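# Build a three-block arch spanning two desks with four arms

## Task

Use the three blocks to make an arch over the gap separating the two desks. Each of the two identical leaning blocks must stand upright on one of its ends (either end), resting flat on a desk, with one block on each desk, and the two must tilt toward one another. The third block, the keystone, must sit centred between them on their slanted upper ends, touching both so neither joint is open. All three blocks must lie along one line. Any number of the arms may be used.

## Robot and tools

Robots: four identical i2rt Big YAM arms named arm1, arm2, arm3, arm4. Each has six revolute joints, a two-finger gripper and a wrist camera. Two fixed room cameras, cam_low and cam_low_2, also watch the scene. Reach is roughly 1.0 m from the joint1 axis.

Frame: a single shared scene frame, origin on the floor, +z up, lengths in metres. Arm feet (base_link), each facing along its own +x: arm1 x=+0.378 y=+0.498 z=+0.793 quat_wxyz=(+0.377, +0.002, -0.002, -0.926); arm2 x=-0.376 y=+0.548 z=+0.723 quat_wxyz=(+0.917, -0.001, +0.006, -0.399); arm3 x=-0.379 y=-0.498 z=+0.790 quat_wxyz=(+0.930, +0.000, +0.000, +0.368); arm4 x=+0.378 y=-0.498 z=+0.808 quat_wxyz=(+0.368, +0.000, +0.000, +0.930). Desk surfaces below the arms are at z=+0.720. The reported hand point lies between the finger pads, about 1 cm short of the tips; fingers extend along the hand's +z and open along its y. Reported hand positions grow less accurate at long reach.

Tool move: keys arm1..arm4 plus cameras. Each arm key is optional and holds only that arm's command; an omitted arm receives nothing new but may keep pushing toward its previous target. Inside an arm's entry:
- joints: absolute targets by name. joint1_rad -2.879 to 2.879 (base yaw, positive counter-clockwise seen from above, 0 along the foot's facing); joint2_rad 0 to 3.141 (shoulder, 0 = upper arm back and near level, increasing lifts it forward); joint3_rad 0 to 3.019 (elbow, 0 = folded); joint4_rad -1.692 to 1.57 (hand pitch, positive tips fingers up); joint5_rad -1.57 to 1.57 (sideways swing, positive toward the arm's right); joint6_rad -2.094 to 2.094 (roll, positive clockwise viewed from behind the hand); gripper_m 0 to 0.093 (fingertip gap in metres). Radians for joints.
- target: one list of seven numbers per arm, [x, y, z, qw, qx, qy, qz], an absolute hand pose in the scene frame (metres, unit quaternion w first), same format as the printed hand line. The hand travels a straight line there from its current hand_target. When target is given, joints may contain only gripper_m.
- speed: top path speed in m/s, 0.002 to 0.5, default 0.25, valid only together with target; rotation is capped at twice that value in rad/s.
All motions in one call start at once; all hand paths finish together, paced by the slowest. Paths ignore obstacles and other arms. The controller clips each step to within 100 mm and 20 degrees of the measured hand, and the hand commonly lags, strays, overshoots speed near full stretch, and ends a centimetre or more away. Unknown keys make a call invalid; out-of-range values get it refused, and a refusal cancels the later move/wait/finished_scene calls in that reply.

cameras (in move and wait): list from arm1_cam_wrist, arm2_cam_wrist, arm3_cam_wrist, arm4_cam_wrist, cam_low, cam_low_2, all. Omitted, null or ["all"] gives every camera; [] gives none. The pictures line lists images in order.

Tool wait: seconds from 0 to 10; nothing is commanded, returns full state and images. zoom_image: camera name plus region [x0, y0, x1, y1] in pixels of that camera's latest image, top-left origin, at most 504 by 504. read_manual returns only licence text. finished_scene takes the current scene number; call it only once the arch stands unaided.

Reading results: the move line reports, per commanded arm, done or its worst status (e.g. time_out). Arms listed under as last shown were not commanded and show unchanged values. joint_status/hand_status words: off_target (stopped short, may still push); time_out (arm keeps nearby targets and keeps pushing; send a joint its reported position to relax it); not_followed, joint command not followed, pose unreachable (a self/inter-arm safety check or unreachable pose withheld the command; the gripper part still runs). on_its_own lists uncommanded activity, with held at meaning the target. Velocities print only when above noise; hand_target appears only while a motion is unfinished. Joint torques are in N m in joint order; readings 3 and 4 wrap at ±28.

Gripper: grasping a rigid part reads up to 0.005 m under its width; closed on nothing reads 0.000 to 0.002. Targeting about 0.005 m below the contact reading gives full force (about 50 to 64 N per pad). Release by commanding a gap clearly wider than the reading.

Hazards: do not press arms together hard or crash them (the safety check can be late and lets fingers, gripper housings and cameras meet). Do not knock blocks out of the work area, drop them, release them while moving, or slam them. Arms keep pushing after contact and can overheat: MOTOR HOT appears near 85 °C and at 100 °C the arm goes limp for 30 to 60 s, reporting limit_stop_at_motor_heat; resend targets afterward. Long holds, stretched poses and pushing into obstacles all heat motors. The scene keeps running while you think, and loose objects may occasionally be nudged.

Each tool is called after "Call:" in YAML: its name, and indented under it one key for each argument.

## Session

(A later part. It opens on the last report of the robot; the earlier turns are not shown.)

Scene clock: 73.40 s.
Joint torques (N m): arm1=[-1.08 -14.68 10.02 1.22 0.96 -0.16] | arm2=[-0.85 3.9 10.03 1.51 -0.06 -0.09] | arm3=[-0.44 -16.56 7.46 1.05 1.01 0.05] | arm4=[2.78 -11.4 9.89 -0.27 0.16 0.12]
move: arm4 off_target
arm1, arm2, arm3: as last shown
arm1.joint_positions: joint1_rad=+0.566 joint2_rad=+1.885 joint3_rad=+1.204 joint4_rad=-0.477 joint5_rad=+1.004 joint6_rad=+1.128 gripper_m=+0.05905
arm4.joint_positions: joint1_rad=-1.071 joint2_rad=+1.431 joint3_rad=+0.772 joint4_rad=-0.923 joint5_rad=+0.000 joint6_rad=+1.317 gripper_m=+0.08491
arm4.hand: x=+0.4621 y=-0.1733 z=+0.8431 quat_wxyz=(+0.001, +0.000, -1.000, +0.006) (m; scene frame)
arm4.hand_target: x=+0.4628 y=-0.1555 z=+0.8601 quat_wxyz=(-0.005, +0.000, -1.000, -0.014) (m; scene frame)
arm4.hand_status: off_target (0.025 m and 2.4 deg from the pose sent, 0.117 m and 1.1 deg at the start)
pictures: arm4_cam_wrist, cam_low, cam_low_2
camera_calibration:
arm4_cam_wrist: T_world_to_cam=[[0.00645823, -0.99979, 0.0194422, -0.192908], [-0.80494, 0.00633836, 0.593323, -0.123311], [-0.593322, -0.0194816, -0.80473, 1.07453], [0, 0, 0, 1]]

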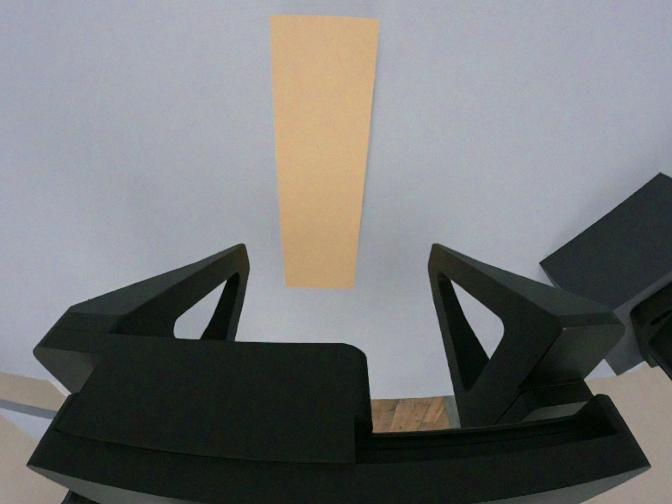

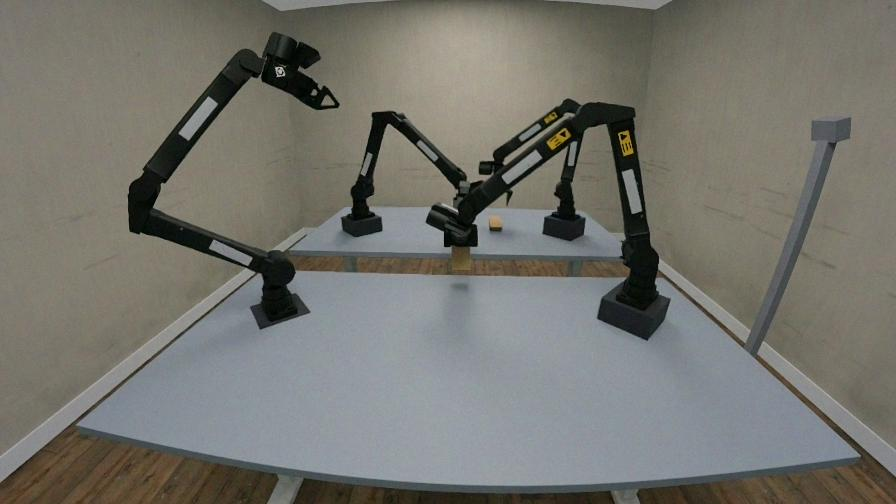

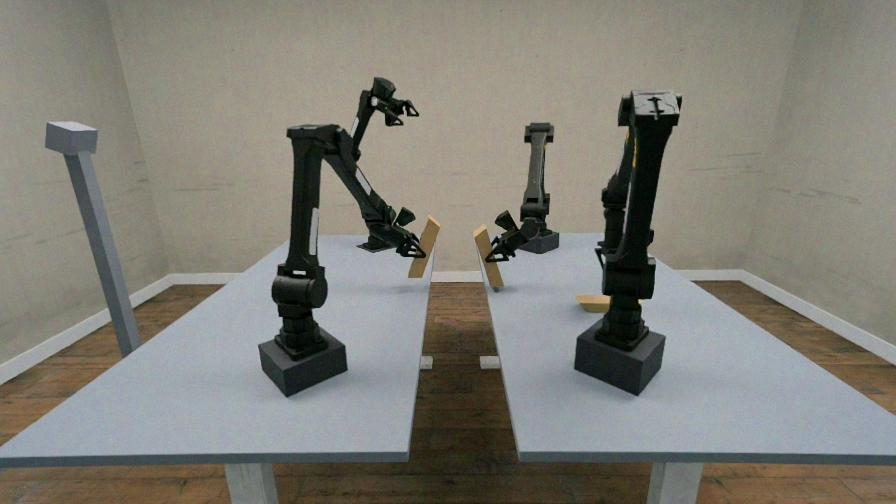

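Call:
move:
  arm3: {"target":[-0.108,0.006,0.85,0.510,0.003,0.860,0.010],"speed":0.06}
  arm1: {"target":[0.101,-0.008,0.85,-0.014,-0.861,0.008,0.508],"speed":0.06}
  arm4: {"joints":{"joint6_rad":-1.826}}
  cameras: ["cam_low", "cam_low_2", "arm4_cam_wrist"]

Call:
zoom_image:
  camera: "cam_low_2"
  region: [390, 180, 630, 330]

Call:
zoom_image:
  camera: "cam_low"
  region: [410, 150, 530, 300]

Scene clock: 78.87 s.
Joint torques (N m): arm1=[-0.85 -13.39 8.09 1.2 0.71 -0.12] | arm2=[-1.08 3.78 9.94 1.55 -0.09 -0.08] | arm3=[-0.15 -15.97 6.83 0.94 1.21 0.1] | arm4=[2.73 -11.34 9.87 -0.29 -0.04 -0.12]
move: arm1 done; arm3 off_target; arm4 done
arm1.joint_positions: joint1_rad=+0.565 joint2_rad=+1.903 joint3_rad=+1.150 joint4_rad=-0.396 joint5_rad=+1.007 joint6_rad=+1.096 gripper_m=+0.05905
arm1.hand: x=+0.1084 y=-0.0101 z=+0.8469 quat_wxyz=(-0.010, -0.864, -0.003, +0.504) (m; scene frame)
arm1.hand_target: x=+0.1010 y=-0.0080 z=+0.8503 quat_wxyz=(-0.012, -0.861, +0.005, +0.509) (m; scene frame)
arm1.hand_status: done (0.008 m and 1.5 deg from the pose sent, 0.025 m and 0.8 deg at the start)
arm2: as last shown
arm3.joint_positions: joint1_rad=+0.595 joint2_rad=+1.903 joint3_rad=+1.139 joint4_rad=-0.421 joint5_rad=+1.003 joint6_rad=+1.109 gripper_m=+0.06088
arm3.hand: x=-0.1159 y=+0.0041 z=+0.8379 quat_wxyz=(-0.500, +0.011, -0.866, +0.000) (m; scene frame)
arm3.hand_target: x=-0.1081 y=+0.0060 z=+0.8501 quat_wxyz=(-0.510, -0.001, -0.860, -0.009) (m; scene frame)
arm3.hand_status: off_target (0.015 m and 2.4 deg from the pose sent, 0.024 m and 1.2 deg at the start)
arm4.joint_positions: joint1_rad=-1.071 joint2_rad=+1.431 joint3_rad=+0.772 joint4_rad=-0.923 joint5_rad=+0.008 joint6_rad=-1.808 gripper_m=+0.08495
arm4.joint_status: all done
arm4.hand: x=+0.4634 y=-0.1736 z=+0.8431 quat_wxyz=(+0.007, +1.000, -0.008, +0.003) (m; scene frame)
pictures: arm4_cam_wrist, cam_low, cam_low_2
camera_calibration:
arm4_cam_wrist: T_world_to_cam=[[0.0103908, 0.999934, -0.00492633, 0.172675], [0.802874, -0.00540614, 0.596125, -0.871703], [0.596058, -0.0101494, -0.802877, 0.52422], [0, 0, 0, 1]]

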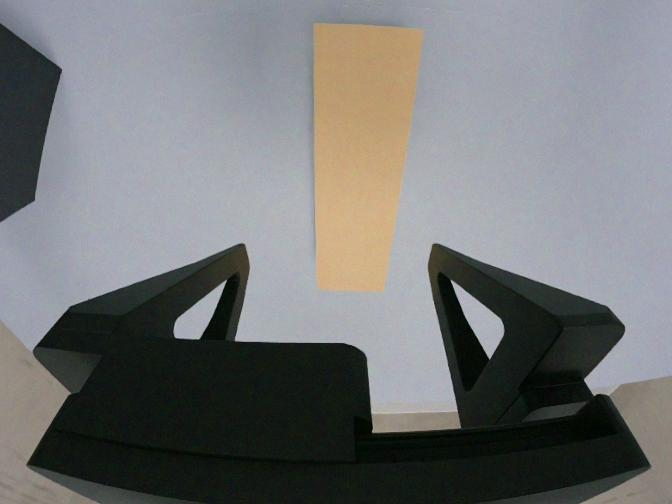

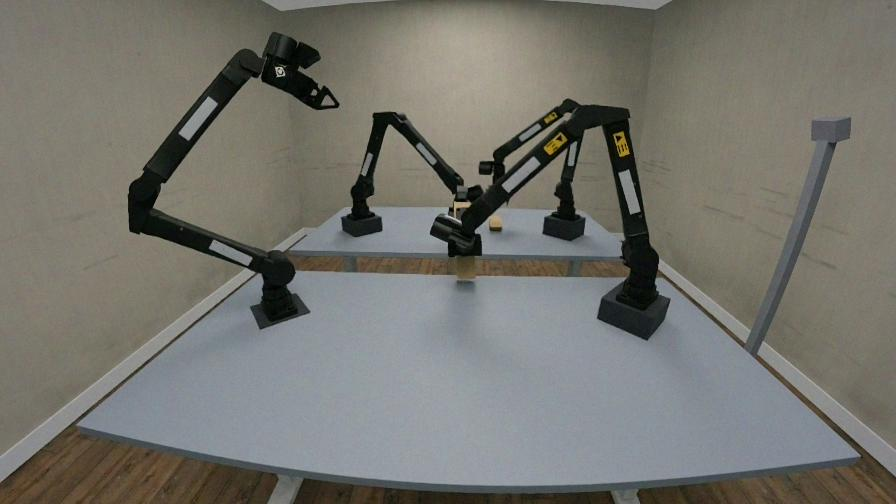

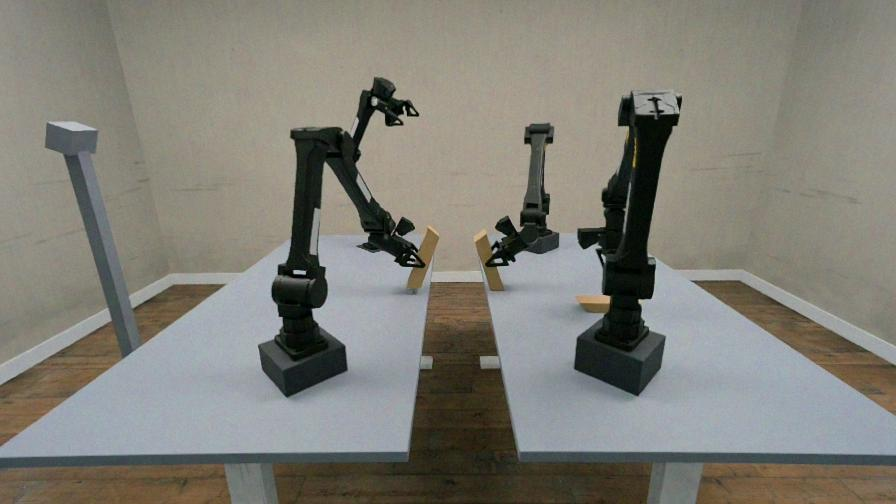

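Scaled by 2.100 from the camera's 896x504 image, which has a finer 1280x720 frame.

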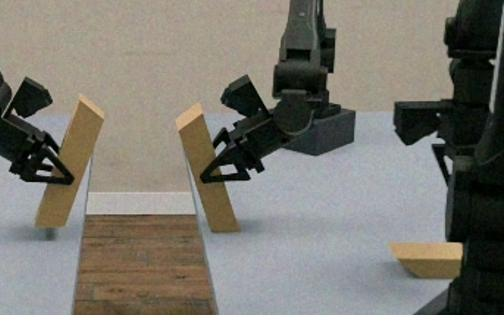

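Scaled by 3.360 from the camera's 896x504 image, which has a finer 1280x720 frame.

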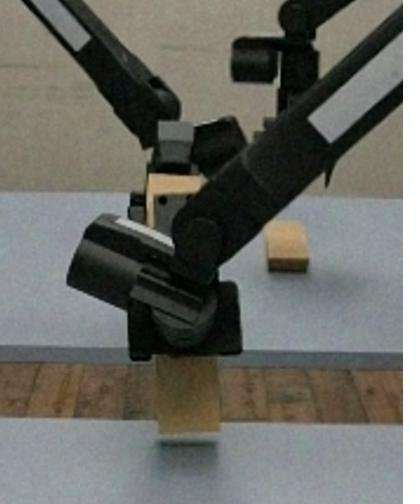

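Call:
move:
  arm3: {"target":[-0.109,0.003,0.838,0.505,0.0,0.863,0.006],"speed":0.05}
  arm1: {"target":[0.102,0.0,0.840,-0.010,-0.8625,0.006,0.506],"speed":0.05}
  arm4: {"target":[0.463,-0.155,0.742,0.01,-0.9998,0.02,0],"speed":0.12}
  cameras: ["cam_low", "cam_low_2", "arm4_cam_wrist"]

Call:
zoom_image:
  camera: "cam_low_2"
  region: [390, 180, 630, 330]

Call:
zoom_image:
  camera: "cam_low"
  region: [410, 150, 530, 300]

Scene clock: 84.20 s.
Joint torques (N m): arm1=[-0.91 -12.98 6.99 0.98 0.51 -0.06] | arm2=[-1.2 3.55 9.99 1.55 -0.1 -0.08] | arm3=[0.09 -15.74 6.61 0.9 0.88 0.16] | arm4=[2.49 -11.11 5.23 0.96 -0.2 0.13]
move: arm1 done; arm3 off_target; arm4 done
arm1.joint_positions: joint1_rad=+0.561 joint2_rad=+1.903 joint3_rad=+1.135 joint4_rad=-0.370 joint5_rad=+1.009 joint6_rad=+1.102 gripper_m=+0.05905
arm1.hand: x=+0.1065 y=-0.0064 z=+0.8436 quat_wxyz=(-0.014, -0.863, +0.004, +0.506) (m; scene frame)
arm1.hand_target: x=+0.1020 y=+0.0001 z=+0.8401 quat_wxyz=(-0.011, -0.862, +0.009, +0.506) (m; scene frame)
arm1.hand_status: done (0.009 m and 0.5 deg from the pose sent, 0.014 m and 1.1 deg at the start)
arm2.joint_positions: joint1_rad=-0.068 joint2_rad=+0.615 joint3_rad=+1.398 joint4_rad=-1.168 joint5_rad=-0.283 joint6_rad=+0.288 gripper_m=+0.09396
arm2.hand: x=-0.1788 y=+0.3871 z=+1.3047 quat_wxyz=(-0.558, -0.390, -0.730, +0.053) (m; scene frame)
arm3.joint_positions: joint1_rad=+0.595 joint2_rad=+1.915 joint3_rad=+1.130 joint4_rad=-0.412 joint5_rad=+1.001 joint6_rad=+1.109 gripper_m=+0.06088
arm3.hand: x=-0.1167 y=+0.0011 z=+0.8290 quat_wxyz=(-0.498, +0.014, -0.867, +0.004) (m; scene frame)
arm3.hand_target: x=-0.1092 y=+0.0028 z=+0.8377 quat_wxyz=(-0.504, +0.000, -0.863, -0.006) (m; scene frame)
arm3.hand_status: off_target (0.012 m and 2.2 deg from the pose sent, 0.007 m and 1.6 deg at the start)
arm4.joint_positions: joint1_rad=-1.071 joint2_rad=+1.685 joint3_rad=+0.710 joint4_rad=-0.584 joint5_rad=-0.003 joint6_rad=-1.795 gripper_m=+0.08495
arm4.hand: x=+0.4652 y=-0.1592 z=+0.7450 quat_wxyz=(-0.006, +1.000, -0.014, +0.000) (m; scene frame)
arm4.hand_target: x=+0.4630 y=-0.1552 z=+0.7420 quat_wxyz=(-0.010, +1.000, -0.017, +0.000) (m; scene frame)
arm4.hand_status: done (0.006 m and 0.8 deg from the pose sent, 0.103 m and 2.3 deg at the start)
pictures: arm4_cam_wrist, cam_low, cam_low_2
camera_calibration:
arm4_cam_wrist: T_world_to_cam=[[0.0226828, 0.999532, 0.0205013, 0.133037], [0.805325, -0.0304191, 0.592053, -0.816705], [0.5924, 0.00308077, -0.805638, 0.450327], [0, 0, 0, 1]]

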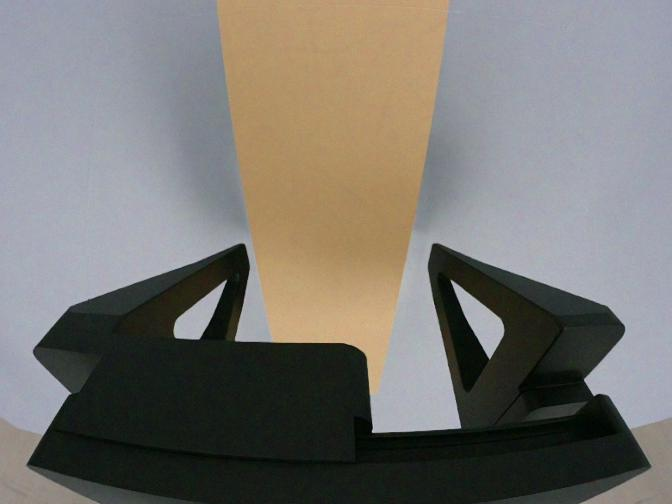

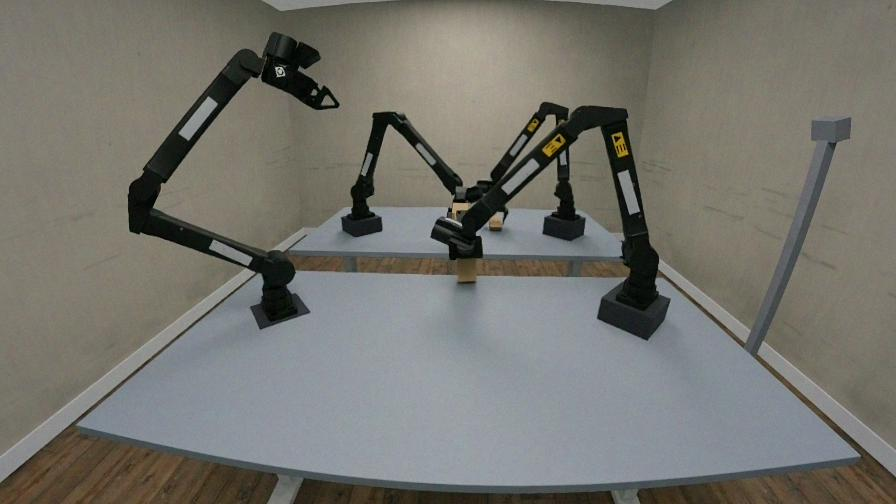

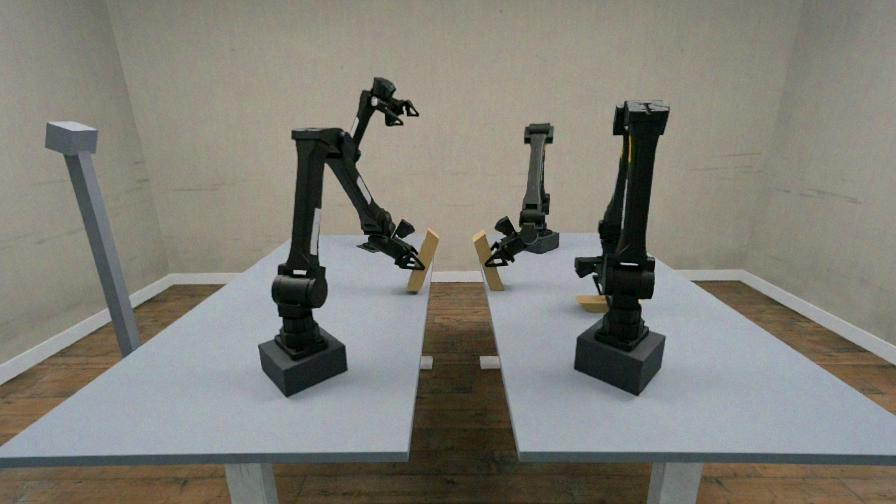

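Scaled by 2.100 from the camera's 896x504 image, which has a finer 1280x720 frame.

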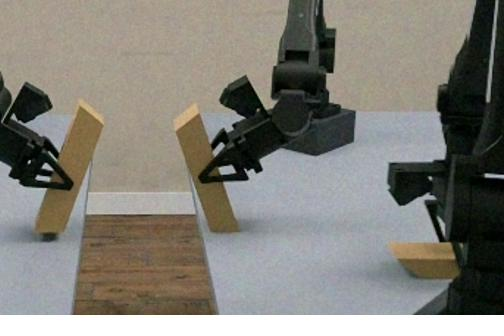

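Scaled by 3.360 from the camera's 896x504 image, which has a finer 1280x720 frame.

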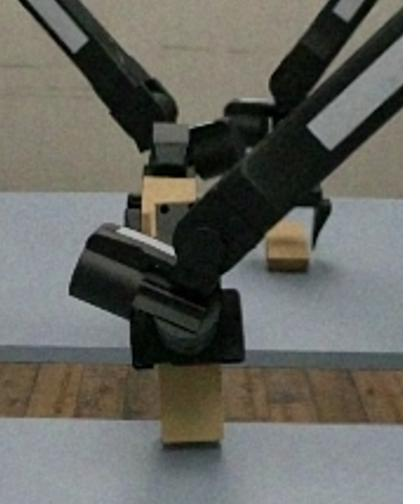

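Call:
move:
  arm3: {"target":[-0.109,0.003,0.829,0.505,0.0,0.863,0.006],"speed":0.05}
  arm4: {"joints":{"gripper_m":0.048}}
  cameras: ["cam_low", "cam_low_2", "arm4_cam_wrist","arm2_cam_wrist"]

Call:
zoom_image:
  camera: "cam_low_2"
  region: [390, 210, 520, 310]

Call:
zoom_image:
  camera: "arm2_cam_wrist"
  region: [350, 80, 630, 280]

Call:
zoom_image:
  camera: "cam_low"
  region: [420, 190, 520, 300]

Scene clock: 88.80 s.
Joint torques (N m): arm1=[-0.85 -13.1 7.08 0.98 0.5 -0.07] | arm2=[-1.2 3.6 9.99 1.52 -0.1 -0.09] | arm3=[-0.26 -16.21 6.49 0.83 0.92 0.16] | arm4=[2.37 -11.22 5.29 0.95 -0.17 0.11]
move: arm3 off_target; arm4 off_target
arm1, arm2: as last shown
arm1.hand: x=+0.1066 y=-0.0062 z=+0.8434 quat_wxyz=(-0.014, -0.863, +0.004, +0.506) (m; scene frame)
arm3.joint_positions: joint1_rad=+0.595 joint2_rad=+1.934 joint3_rad=+1.126 joint4_rad=-0.390 joint5_rad=+1.001 joint6_rad=+1.109 gripper_m=+0.06088
arm3.hand: x=-0.1168 y=+0.0007 z=+0.8191 quat_wxyz=(-0.498, +0.015, -0.867, +0.005) (m; scene frame)
arm3.hand_target: x=-0.1091 y=+0.0027 z=+0.8289 quat_wxyz=(-0.505, +0.000, -0.863, -0.006) (m; scene frame)
arm3.hand_status: off_target (0.013 m and 2.3 deg from the pose sent, 0.008 m and 2.2 deg at the start)
arm4.joint_positions: joint1_rad=-1.071 joint2_rad=+1.685 joint3_rad=+0.709 joint4_rad=-0.584 joint5_rad=-0.004 joint6_rad=-1.788 gripper_m=+0.05843
arm4.joint_status: gripper_m off_target (ended at +0.05847, target +0.04800)
arm4.hand: x=+0.4649 y=-0.1596 z=+0.7448 quat_wxyz=(-0.006, +1.000, -0.018, -0.001) (m; scene frame)
pictures: arm2_cam_wrist, arm4_cam_wrist, cam_low, cam_low_2
camera_calibration:
arm2_cam_wrist: T_world_to_cam=[[-0.656883, -0.658749, -0.366817, 0.613687], [-0.450252, 0.732945, -0.509965, 0.312252], [0.604795, -0.169827, -0.778062, 1.3073], [0, 0, 0, 1]]
arm4_cam_wrist: T_world_to_cam=[[0.0303661, 0.999337, 0.0201004, 0.130093], [0.806115, -0.0363748, 0.59064, -0.816591], [0.590979, -0.00173215, -0.806685, 0.451082], [0, 0, 0, 1]]

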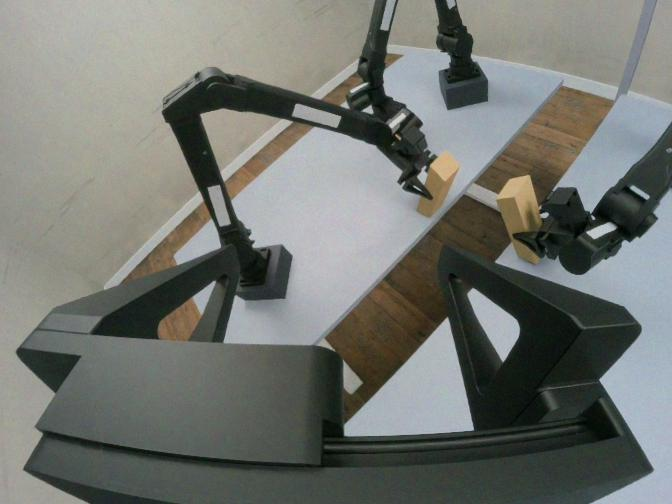

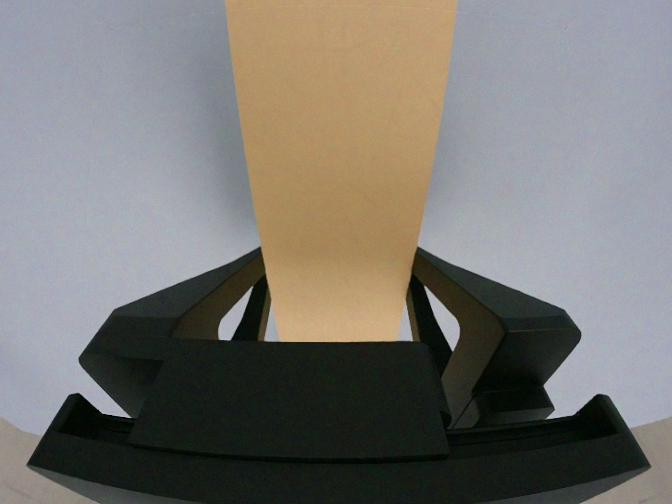

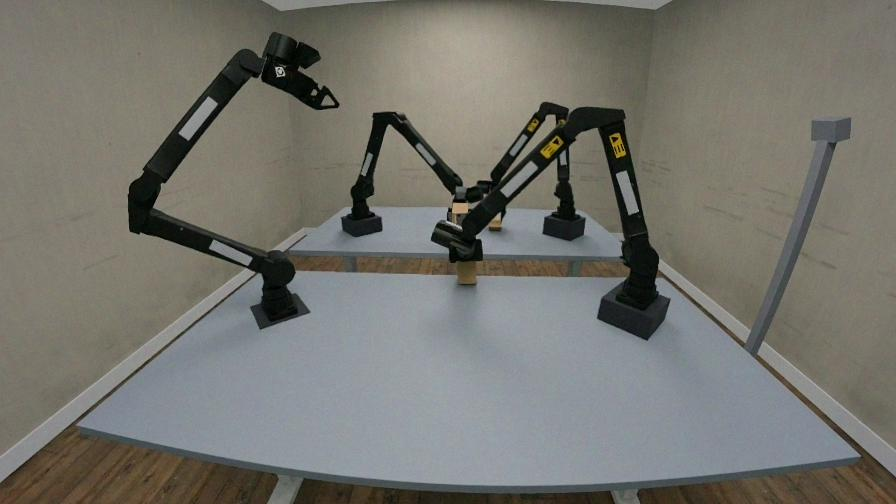

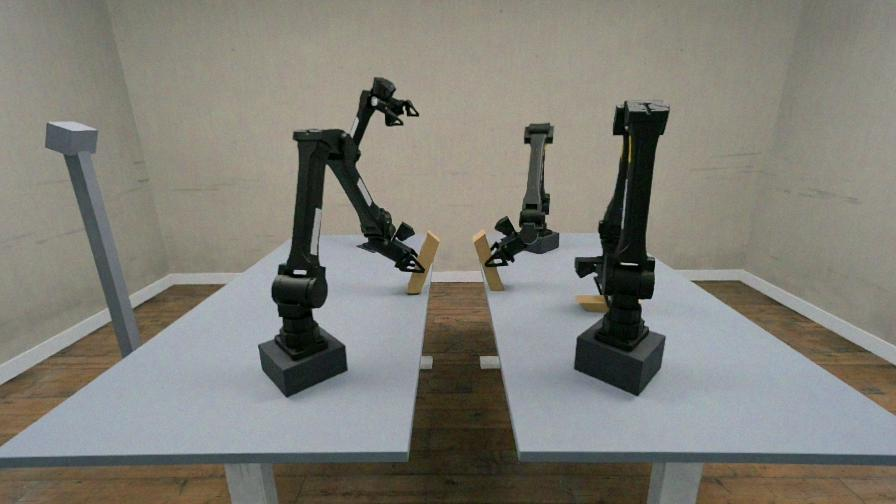

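Scaled by 3.877 from the camera's 896x504 image, which has a finer 1280x720 frame.

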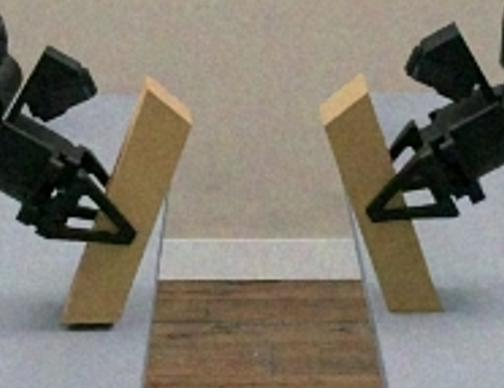

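Scaled by 1.800 from the camera's 672x504 image, which has a finer 960x720 frame.

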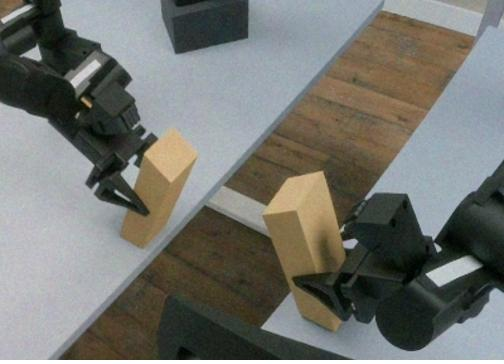

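Scaled by 4.582 from the camera's 896x504 image, which has a finer 1280x720 frame.

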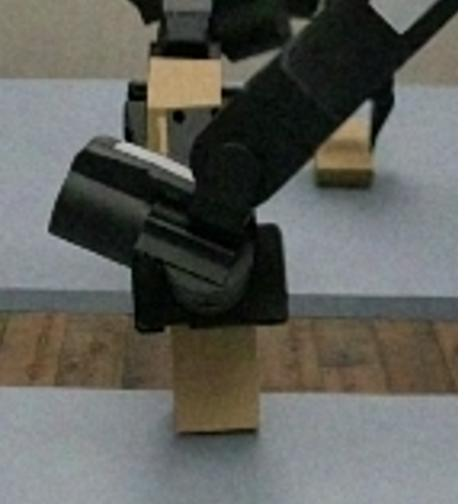

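Call:
move:
  arm3: {"target":[-0.108,0.024,0.862,0.505,0.018,0.862,0.014],"speed":0.05}
  arm4: {"target":[0.465,-0.145,0.95,0.01,-0.9999,0.018,0],"speed":0.12}
  cameras: []

Call:
move:
  arm3: {"target":[-0.109,0.027,0.84,0.505,0.018,0.862,0.014],"speed":0.05}
  arm4: {"target":[0.45,-0.15,1.10,0.01,-0.9999,0.018,0],"speed":0.15}
  cameras: []

Call:
move:
  arm3: {"target":[-0.109,0.027,0.824,0.505,0.018,0.862,0.014],"speed":0.05}
  cameras: ["cam_low", "cam_low_2", "arm4_cam_wrist","arm2_cam_wrist"]

Call:
zoom_image:
  camera: "cam_low_2"
  region: [390, 210, 520, 310]

Call:
zoom_image:
  camera: "cam_low"
  region: [420, 190, 520, 300]

Scene clock: 97.80 s.
Joint torques (N m): arm1=[-0.79 -13.04 7.04 0.96 0.51 -0.07] | arm2=[-1.2 3.6 9.94 1.59 -0.09 -0.08] | arm3=[0.21 -17.49 11.38 0.02 1.18 0.3] | arm4=[2.55 -11.75 12 -0.36 -0.16 0.08]
move: arm3 off_target; arm4 off_target
arm1, arm2: as last shown
arm3.joint_positions: joint1_rad=+0.595 joint2_rad=+1.934 joint3_rad=+1.148 joint4_rad=-0.487 joint5_rad=+1.001 joint6_rad=+1.153 gripper_m=+0.06088
arm3.hand: x=-0.1181 y=-0.0050 z=+0.8208 quat_wxyz=(-0.491, +0.014, -0.871, +0.026) (m; scene frame)
arm3.hand_target: x=-0.1089 y=+0.0213 z=+0.8630 quat_wxyz=(-0.505, -0.019, -0.863, -0.015) (m; scene frame)
arm3.hand_status: off_target (0.051 m and 6.1 deg from the pose sent, 0.050 m and 4.4 deg at the start)
arm4.joint_positions: joint1_rad=-1.071 joint2_rad=+1.350 joint3_rad=+0.934 joint4_rad=-1.199 joint5_rad=-0.004 joint6_rad=-1.788 gripper_m=+0.05843
arm4.hand: x=+0.4634 y=-0.1651 z=+0.9229 quat_wxyz=(+0.021, +1.000, -0.018, -0.007) (m; scene frame)
arm4.hand_target: x=+0.4647 y=-0.1462 z=+0.9498 quat_wxyz=(-0.010, +1.000, -0.018, +0.000) (m; scene frame)
arm4.hand_status: off_target (0.034 m and 3.6 deg from the pose sent, 0.206 m and 0.5 deg at the start)
pictures: none

Scene clock: 99.57 s.
Joint torques (N m): arm1=[-0.79 -12.98 7.02 0.98 0.51 -0.06] | arm2=[-1.08 3.96 9.96 1.52 -0.1 -0.11] | arm3=[0.73 -15.74 11.17 0.79 1.15 0.3] | arm4=[2.73 -11.05 13.2 -0.43 -0.12 0.11]
move: arm3 off_target; arm4 off_target
arm1, arm2: as last shown
arm3.joint_positions: joint1_rad=+0.595 joint2_rad=+1.947 joint3_rad=+1.149 joint4_rad=-0.473 joint5_rad=+1.004 joint6_rad=+1.158 gripper_m=+0.06088
arm3.hand: x=-0.1175 y=-0.0037 z=+0.8155 quat_wxyz=(-0.492, +0.011, -0.870, +0.024) (m; scene frame)
arm3.hand_target: x=-0.1099 y=+0.0245 z=+0.8414 quat_wxyz=(-0.506, -0.018, -0.862, -0.014) (m; scene frame)
arm3.hand_status: off_target (0.040 m and 5.7 deg from the pose sent, 0.038 m and 6.1 deg at the start)
arm4.joint_positions: joint1_rad=-1.037 joint2_rad=+1.267 joint3_rad=+1.256 joint4_rad=-1.604 joint5_rad=-0.004 joint6_rad=-1.755 gripper_m=+0.05843
arm4.hand: x=+0.4521 y=-0.1613 z=+1.0704 quat_wxyz=(+0.021, +1.000, -0.017, -0.006) (m; scene frame)
arm4.hand_target: x=+0.4499 y=-0.1513 z=+1.0995 quat_wxyz=(-0.011, +1.000, -0.017, +0.000) (m; scene frame)
arm4.hand_status: off_target (0.032 m and 3.6 deg from the pose sent, 0.178 m and 3.6 deg at the start)
pictures: none

Scene clock: 100.53 s.
Joint torques (N m): arm1=[-0.73 -13.04 7.02 0.96 0.51 -0.07] | arm2=[-1.2 3.66 9.96 1.52 -0.06 -0.08] | arm3=[0.73 -13.68 10.84 0.99 0.75 0.32] | arm4=[2.78 -10.99 13.2 -0.4 -0.11 0.12]
move: arm3 off_target
arm1, arm2: as last shown
arm3.joint_positions: joint1_rad=+0.595 joint2_rad=+1.955 joint3_rad=+1.149 joint4_rad=-0.441 joint5_rad=+1.012 joint6_rad=+1.158 gripper_m=+0.06088
arm3.hand: x=-0.1160 y=-0.0001 z=+0.8140 quat_wxyz=(-0.498, +0.004, -0.867, +0.015) (m; scene frame)
arm3.hand_target: x=-0.1098 y=+0.0253 z=+0.8247 quat_wxyz=(-0.505, -0.018, -0.863, -0.014) (m; scene frame)
arm3.hand_status: off_target (0.030 m and 4.3 deg from the pose sent, 0.033 m and 5.7 deg at the start)
arm4.joint_positions: joint1_rad=-1.037 joint2_rad=+1.267 joint3_rad=+1.256 joint4_rad=-1.605 joint5_rad=-0.004 joint6_rad=-1.754 gripper_m=+0.05843
arm4.hand: x=+0.4520 y=-0.1617 z=+1.0704 quat_wxyz=(+0.022, +1.000, -0.018, -0.006) (m; scene frame)
pictures: arm2_cam_wrist, arm4_cam_wrist, cam_low, cam_low_2
camera_calibration:
arm2_cam_wrist: T_world_to_cam=[[-0.656883, -0.658749, -0.366817, 0.613687], [-0.450252, 0.732945, -0.509965, 0.312252], [0.604795, -0.169827, -0.778062, 1.3073], [0, 0, 0, 1]]
arm4_cam_wrist: T_world_to_cam=[[0.0297109, 0.998917, -0.035814, 0.186165], [0.813618, -0.00335504, 0.58139, -0.98676], [0.58064, -0.0464125, -0.812837, 0.725414], [0, 0, 0, 1]]

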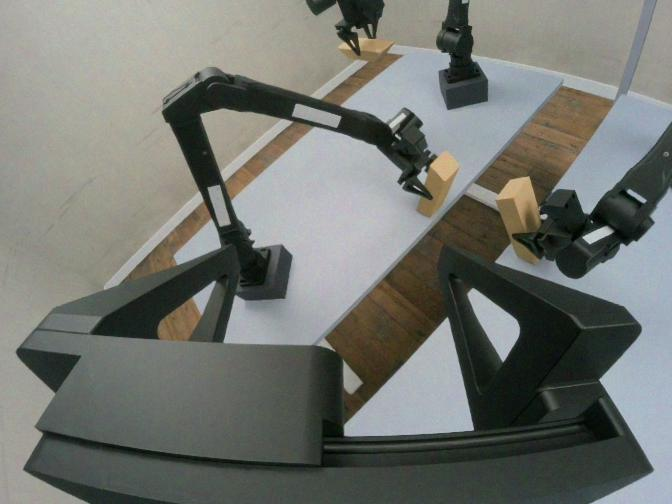

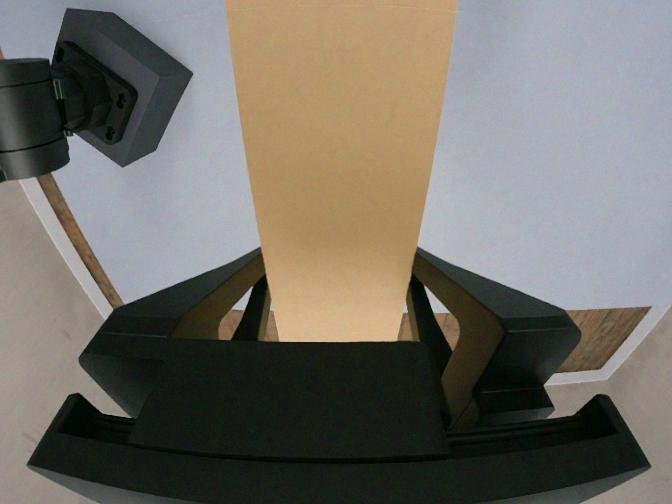

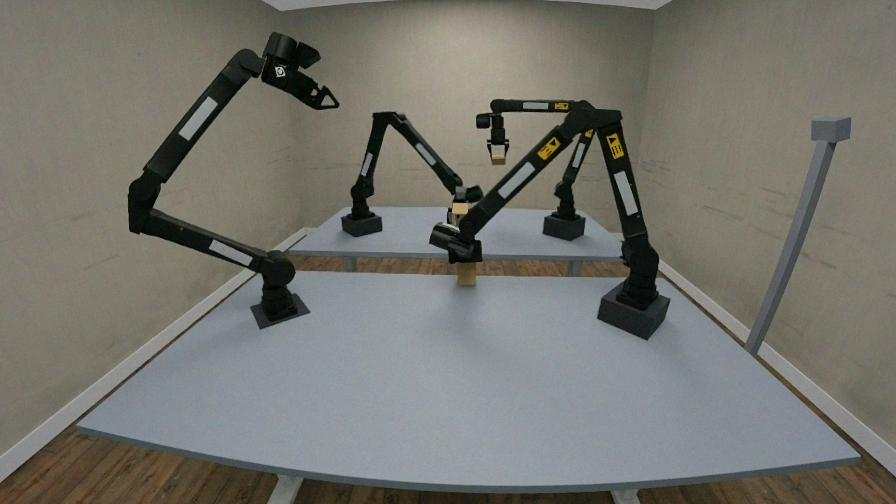

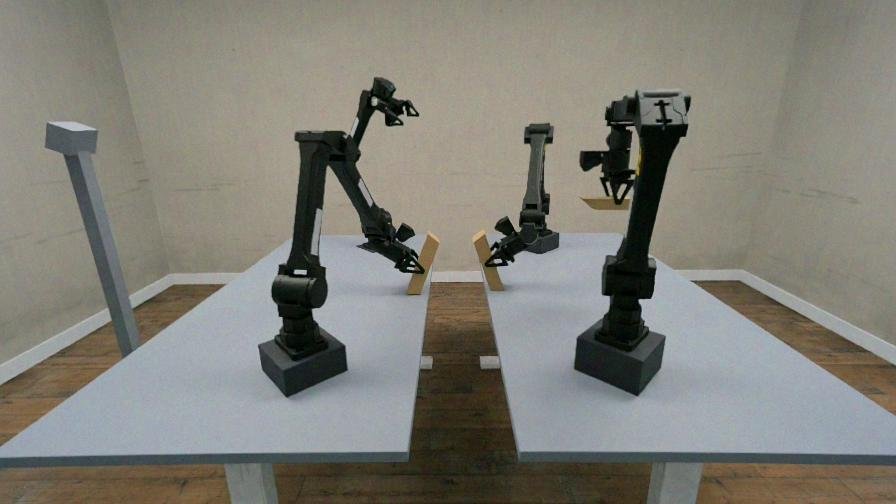

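Scaled by 3.877 from the camera's 896x504 image, which has a finer 1280x720 frame.

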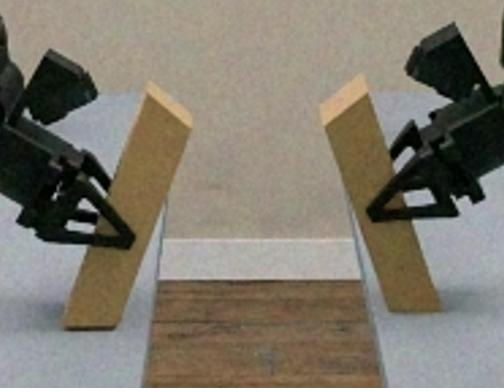

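Scaled by 4.582 from the camera's 896x504 image, which has a finer 1280x720 frame.

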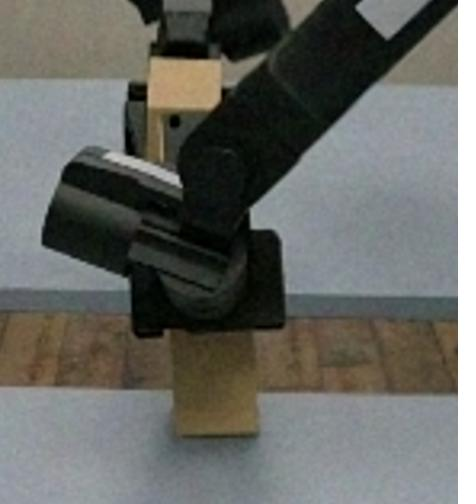

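Call:
move:
  arm3: {"target":[-0.106,0.055,0.89,0.508,0.022,0.86,0.018],"speed":0.08}
  arm4: {"target":[0.05,-0.28,1.12,0.025,-0.9997,0.01,0.004],"speed":0.2}
  cameras: ["cam_low", "cam_low_2"]

Call:
zoom_image:
  camera: "cam_low_2"
  region: [390, 170, 520, 310]

Call:
zoom_image:
  camera: "cam_low"
  region: [420, 190, 520, 300]

Scene clock: 104.57 s.
Joint torques (N m): arm1=[-0.67 -12.98 7.06 0.96 0.51 -0.06] | arm2=[-1.14 3.78 9.94 1.57 -0.09 -0.07] | arm3=[1.38 -19.55 12.22 -0.17 1.13 0.31] | arm4=[2.43 -11.05 13.48 -0.05 0.07 0.13]
move: arm3 off_target; arm4 off_target
arm1, arm2: as last shown
arm3.joint_positions: joint1_rad=+0.595 joint2_rad=+1.960 joint3_rad=+1.264 joint4_rad=-0.593 joint5_rad=+1.010 joint6_rad=+1.172 gripper_m=+0.06088
arm3.hand: x=-0.1109 y=+0.0230 z=+0.8412 quat_wxyz=(-0.493, +0.009, -0.869, +0.030) (m; scene frame)
arm3.hand_target: x=-0.1072 y=+0.0514 z=+0.8909 quat_wxyz=(-0.508, -0.022, -0.861, -0.018) (m; scene frame)
arm3.hand_status: off_target (0.059 m and 6.8 deg from the pose sent, 0.094 m and 5.1 deg at the start)
arm4.joint_positions: joint1_rad=+0.176 joint2_rad=+1.343 joint3_rad=+1.392 joint4_rad=-1.637 joint5_rad=+0.037 joint6_rad=-0.571 gripper_m=+0.05843
arm4.hand: x=+0.0631 y=-0.2850 z=+1.0958 quat_wxyz=(-0.011, +1.000, -0.003, +0.018) (m; scene frame)
arm4.hand_target: x=+0.0516 y=-0.2802 z=+1.1195 quat_wxyz=(-0.026, +1.000, -0.006, -0.004) (m; scene frame)
arm4.hand_status: off_target (0.028 m and 3.1 deg from the pose sent, 0.422 m and 5.5 deg at the start)
pictures: cam_low, cam_low_2

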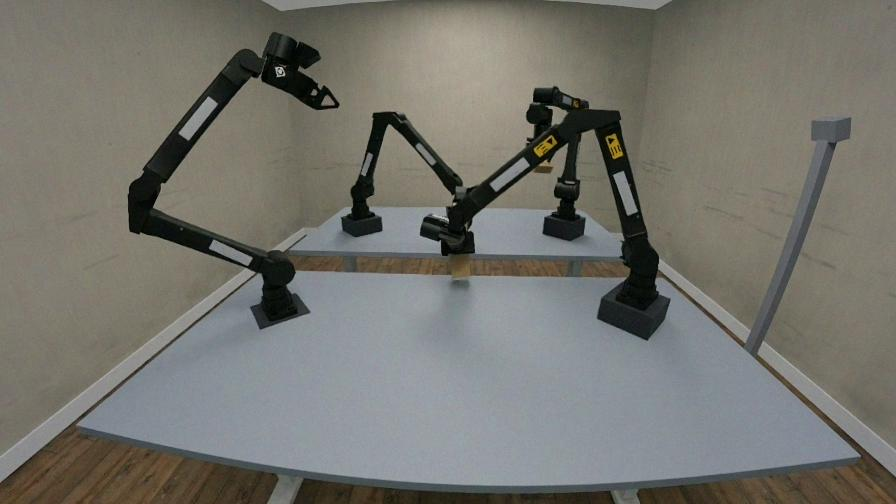

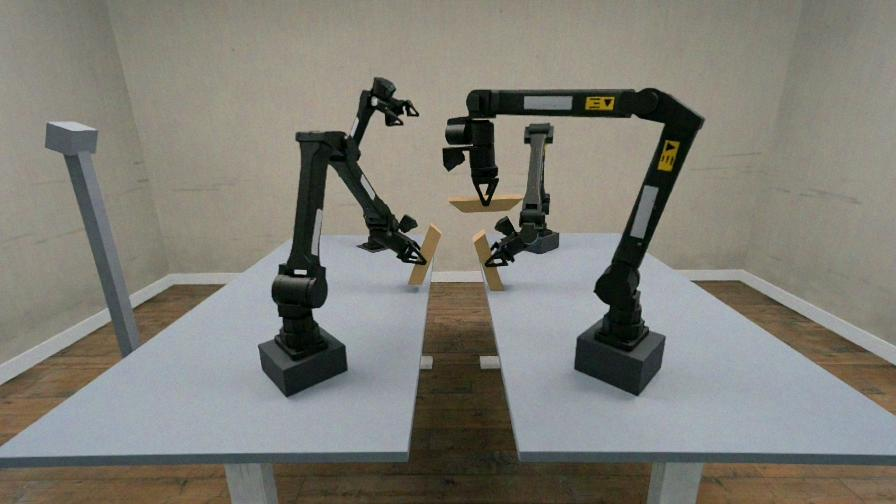

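Scaled by 3.600 from the camera's 896x504 image, which has a finer 1280x720 frame.

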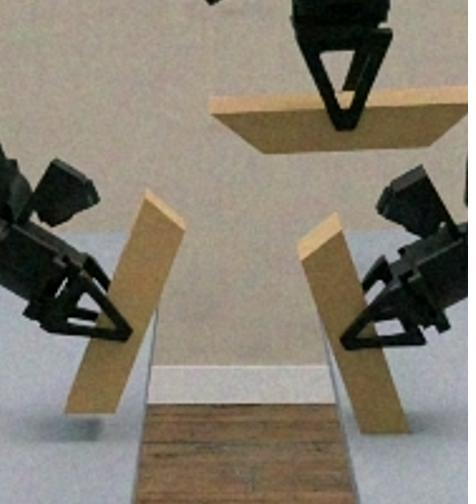

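Scaled by 4.582 from the camera's 896x504 image, which has a finer 1280x720 frame.

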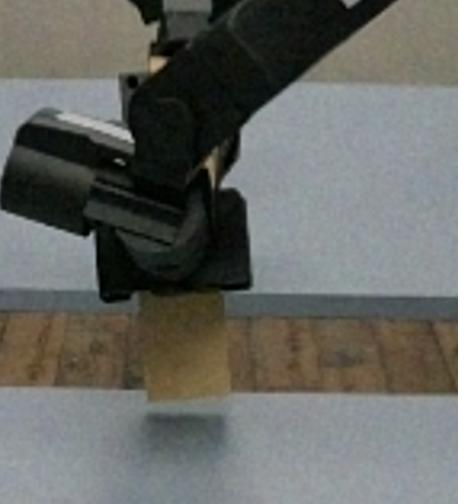

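Call:
move:
  arm3: {"target":[-0.108,0.05,0.86,0.505,0.0175,0.863,0.030],"speed":0.06}
  arm4: {"target":[-0.012,-0.22,1.08,0.032,-0.9995,0.0,-0.005],"speed":0.12}
  cameras: []

Call:
move:
  arm3: {"target":[-0.109,0.036,0.832,0.505,0.0175,0.863,0.030],"speed":0.06}
  cameras: ["cam_low", "cam_low_2"]

Call:
zoom_image:
  camera: "cam_low_2"
  region: [390, 170, 520, 310]

Call:
zoom_image:
  camera: "cam_low"
  region: [420, 190, 520, 300]

Scene clock: 108.60 s.
Joint torques (N m): arm1=[-0.73 -13.04 7.06 0.95 0.52 -0.07] | arm2=[-0.91 3.72 9.99 1.61 -0.05 -0.08] | arm3=[1.32 -16.79 8.17 0.92 0.84 0.04] | arm4=[0.79 -14.39 13.31 0.76 0.09 -0.14]
Motor temperatures (°C): arm1=[27 24 28 23 24 20 21] | arm2=[26 22 35 22 22 24 22] | arm3=[29 26 31 20 22 19 23] | arm4=[27 23 32 19 21 20 25]
Heat: arm1: hottest joint3_rad 28 °C; arm2: hottest joint3_rad 35 °C; arm3: hottest joint3_rad 31 °C; arm4: hottest joint3_rad 32 °C.
move: arm3 off_target; arm4 off_target
arm1, arm2: as last shown
arm3.joint_positions: joint1_rad=+0.595 joint2_rad=+1.960 joint3_rad=+1.264 joint4_rad=-0.498 joint5_rad=+1.000 joint6_rad=+1.173 gripper_m=+0.06088
arm3.hand: x=-0.1084 y=+0.0384 z=+0.8449 quat_wxyz=(-0.498, -0.014, -0.867, -0.013) (m; scene frame)
arm3.hand_target: x=-0.1081 y=+0.0497 z=+0.8602 quat_wxyz=(-0.505, -0.019, -0.862, -0.031) (m; scene frame)
arm3.hand_status: off_target (0.019 m and 2.2 deg from the pose sent, 0.033 m and 7.6 deg at the start)
arm4.joint_positions: joint1_rad=+0.168 joint2_rad=+1.564 joint3_rad=+1.522 joint4_rad=-1.575 joint5_rad=+0.054 joint6_rad=-0.579 gripper_m=+0.05843
arm4.hand: x=+0.0014 y=-0.2368 z=+1.0562 quat_wxyz=(-0.010, +0.999, -0.003, +0.034) (m; scene frame)
arm4.hand_target: x=-0.0108 y=-0.2215 z=+1.0802 quat_wxyz=(-0.031, +0.999, -0.003, +0.004) (m; scene frame)
arm4.hand_status: off_target (0.032 m and 4.2 deg from the pose sent, 0.101 m and 2.8 deg at the start)
pictures: none

Scene clock: 109.87 s.
Joint torques (N m): arm1=[-0.67 -13.04 7.04 0.96 0.51 -0.06] | arm2=[-1.26 3.78 9.94 1.59 -0.08 -0.07] | arm3=[1.03 -17.49 6.8 0.94 0.91 0.03] | arm4=[0.97 -14.45 13.35 0.75 0.09 -0.13]
move: arm3 off_target
Joint velocities: arm1=[within noise] | arm2=[within noise] | arm3=[0.015 -0.005 -0.012 -0.046 0.007 0.022 0] | arm4=[within noise]
arm1, arm2, arm4: as last shown
arm3.joint_positions: joint1_rad=+0.595 joint2_rad=+1.986 joint3_rad=+1.214 joint4_rad=-0.410 joint5_rad=+0.997 joint6_rad=+1.167 gripper_m=+0.06088
arm3.hand: x=-0.1107 y=+0.0295 z=+0.8183 quat_wxyz=(-0.498, -0.014, -0.867, -0.017) (m; scene frame)
arm3.hand_target: x=-0.1091 y=+0.0359 z=+0.8320 quat_wxyz=(-0.505, -0.019, -0.863, -0.031) (m; scene frame)
arm3.hand_status: off_target (0.015 m and 1.8 deg from the pose sent, 0.013 m and 2.2 deg at the start)
pictures: cam_low, cam_low_2

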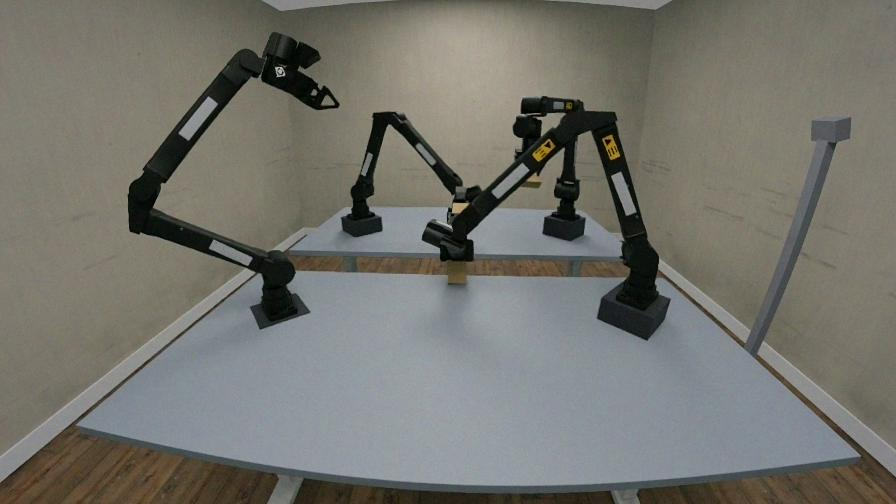

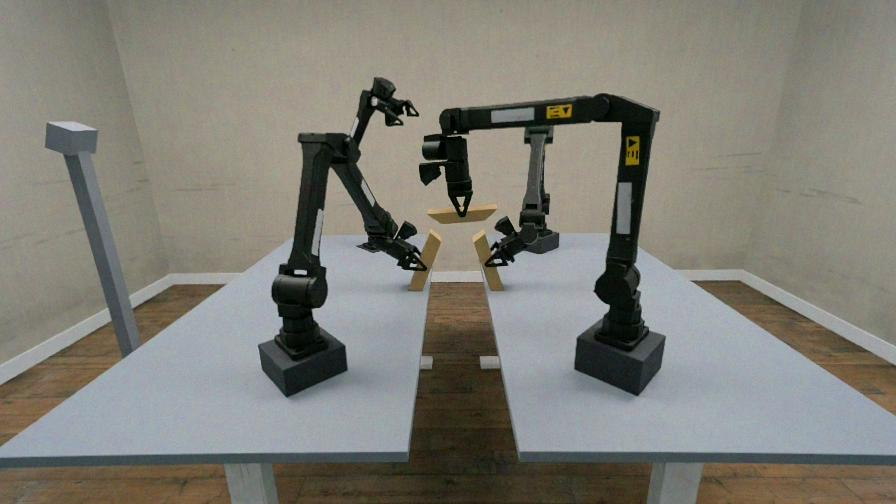

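Scaled by 3.600 from the camera's 896x504 image, which has a finer 1280x720 frame.

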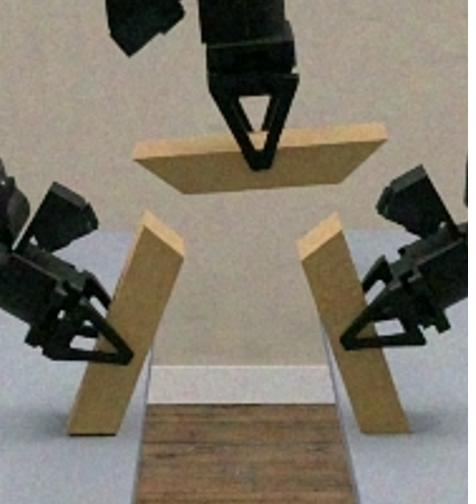

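Scaled by 4.582 from the camera's 896x504 image, which has a finer 1280x720 frame.

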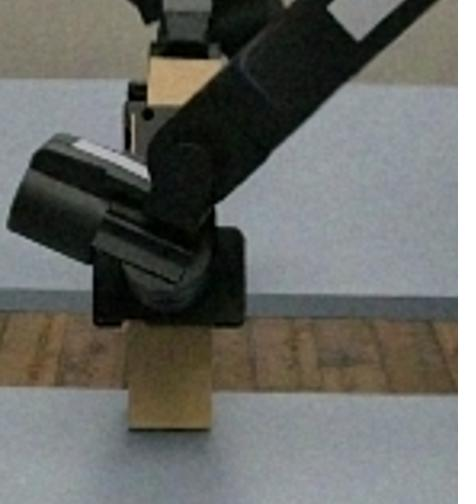

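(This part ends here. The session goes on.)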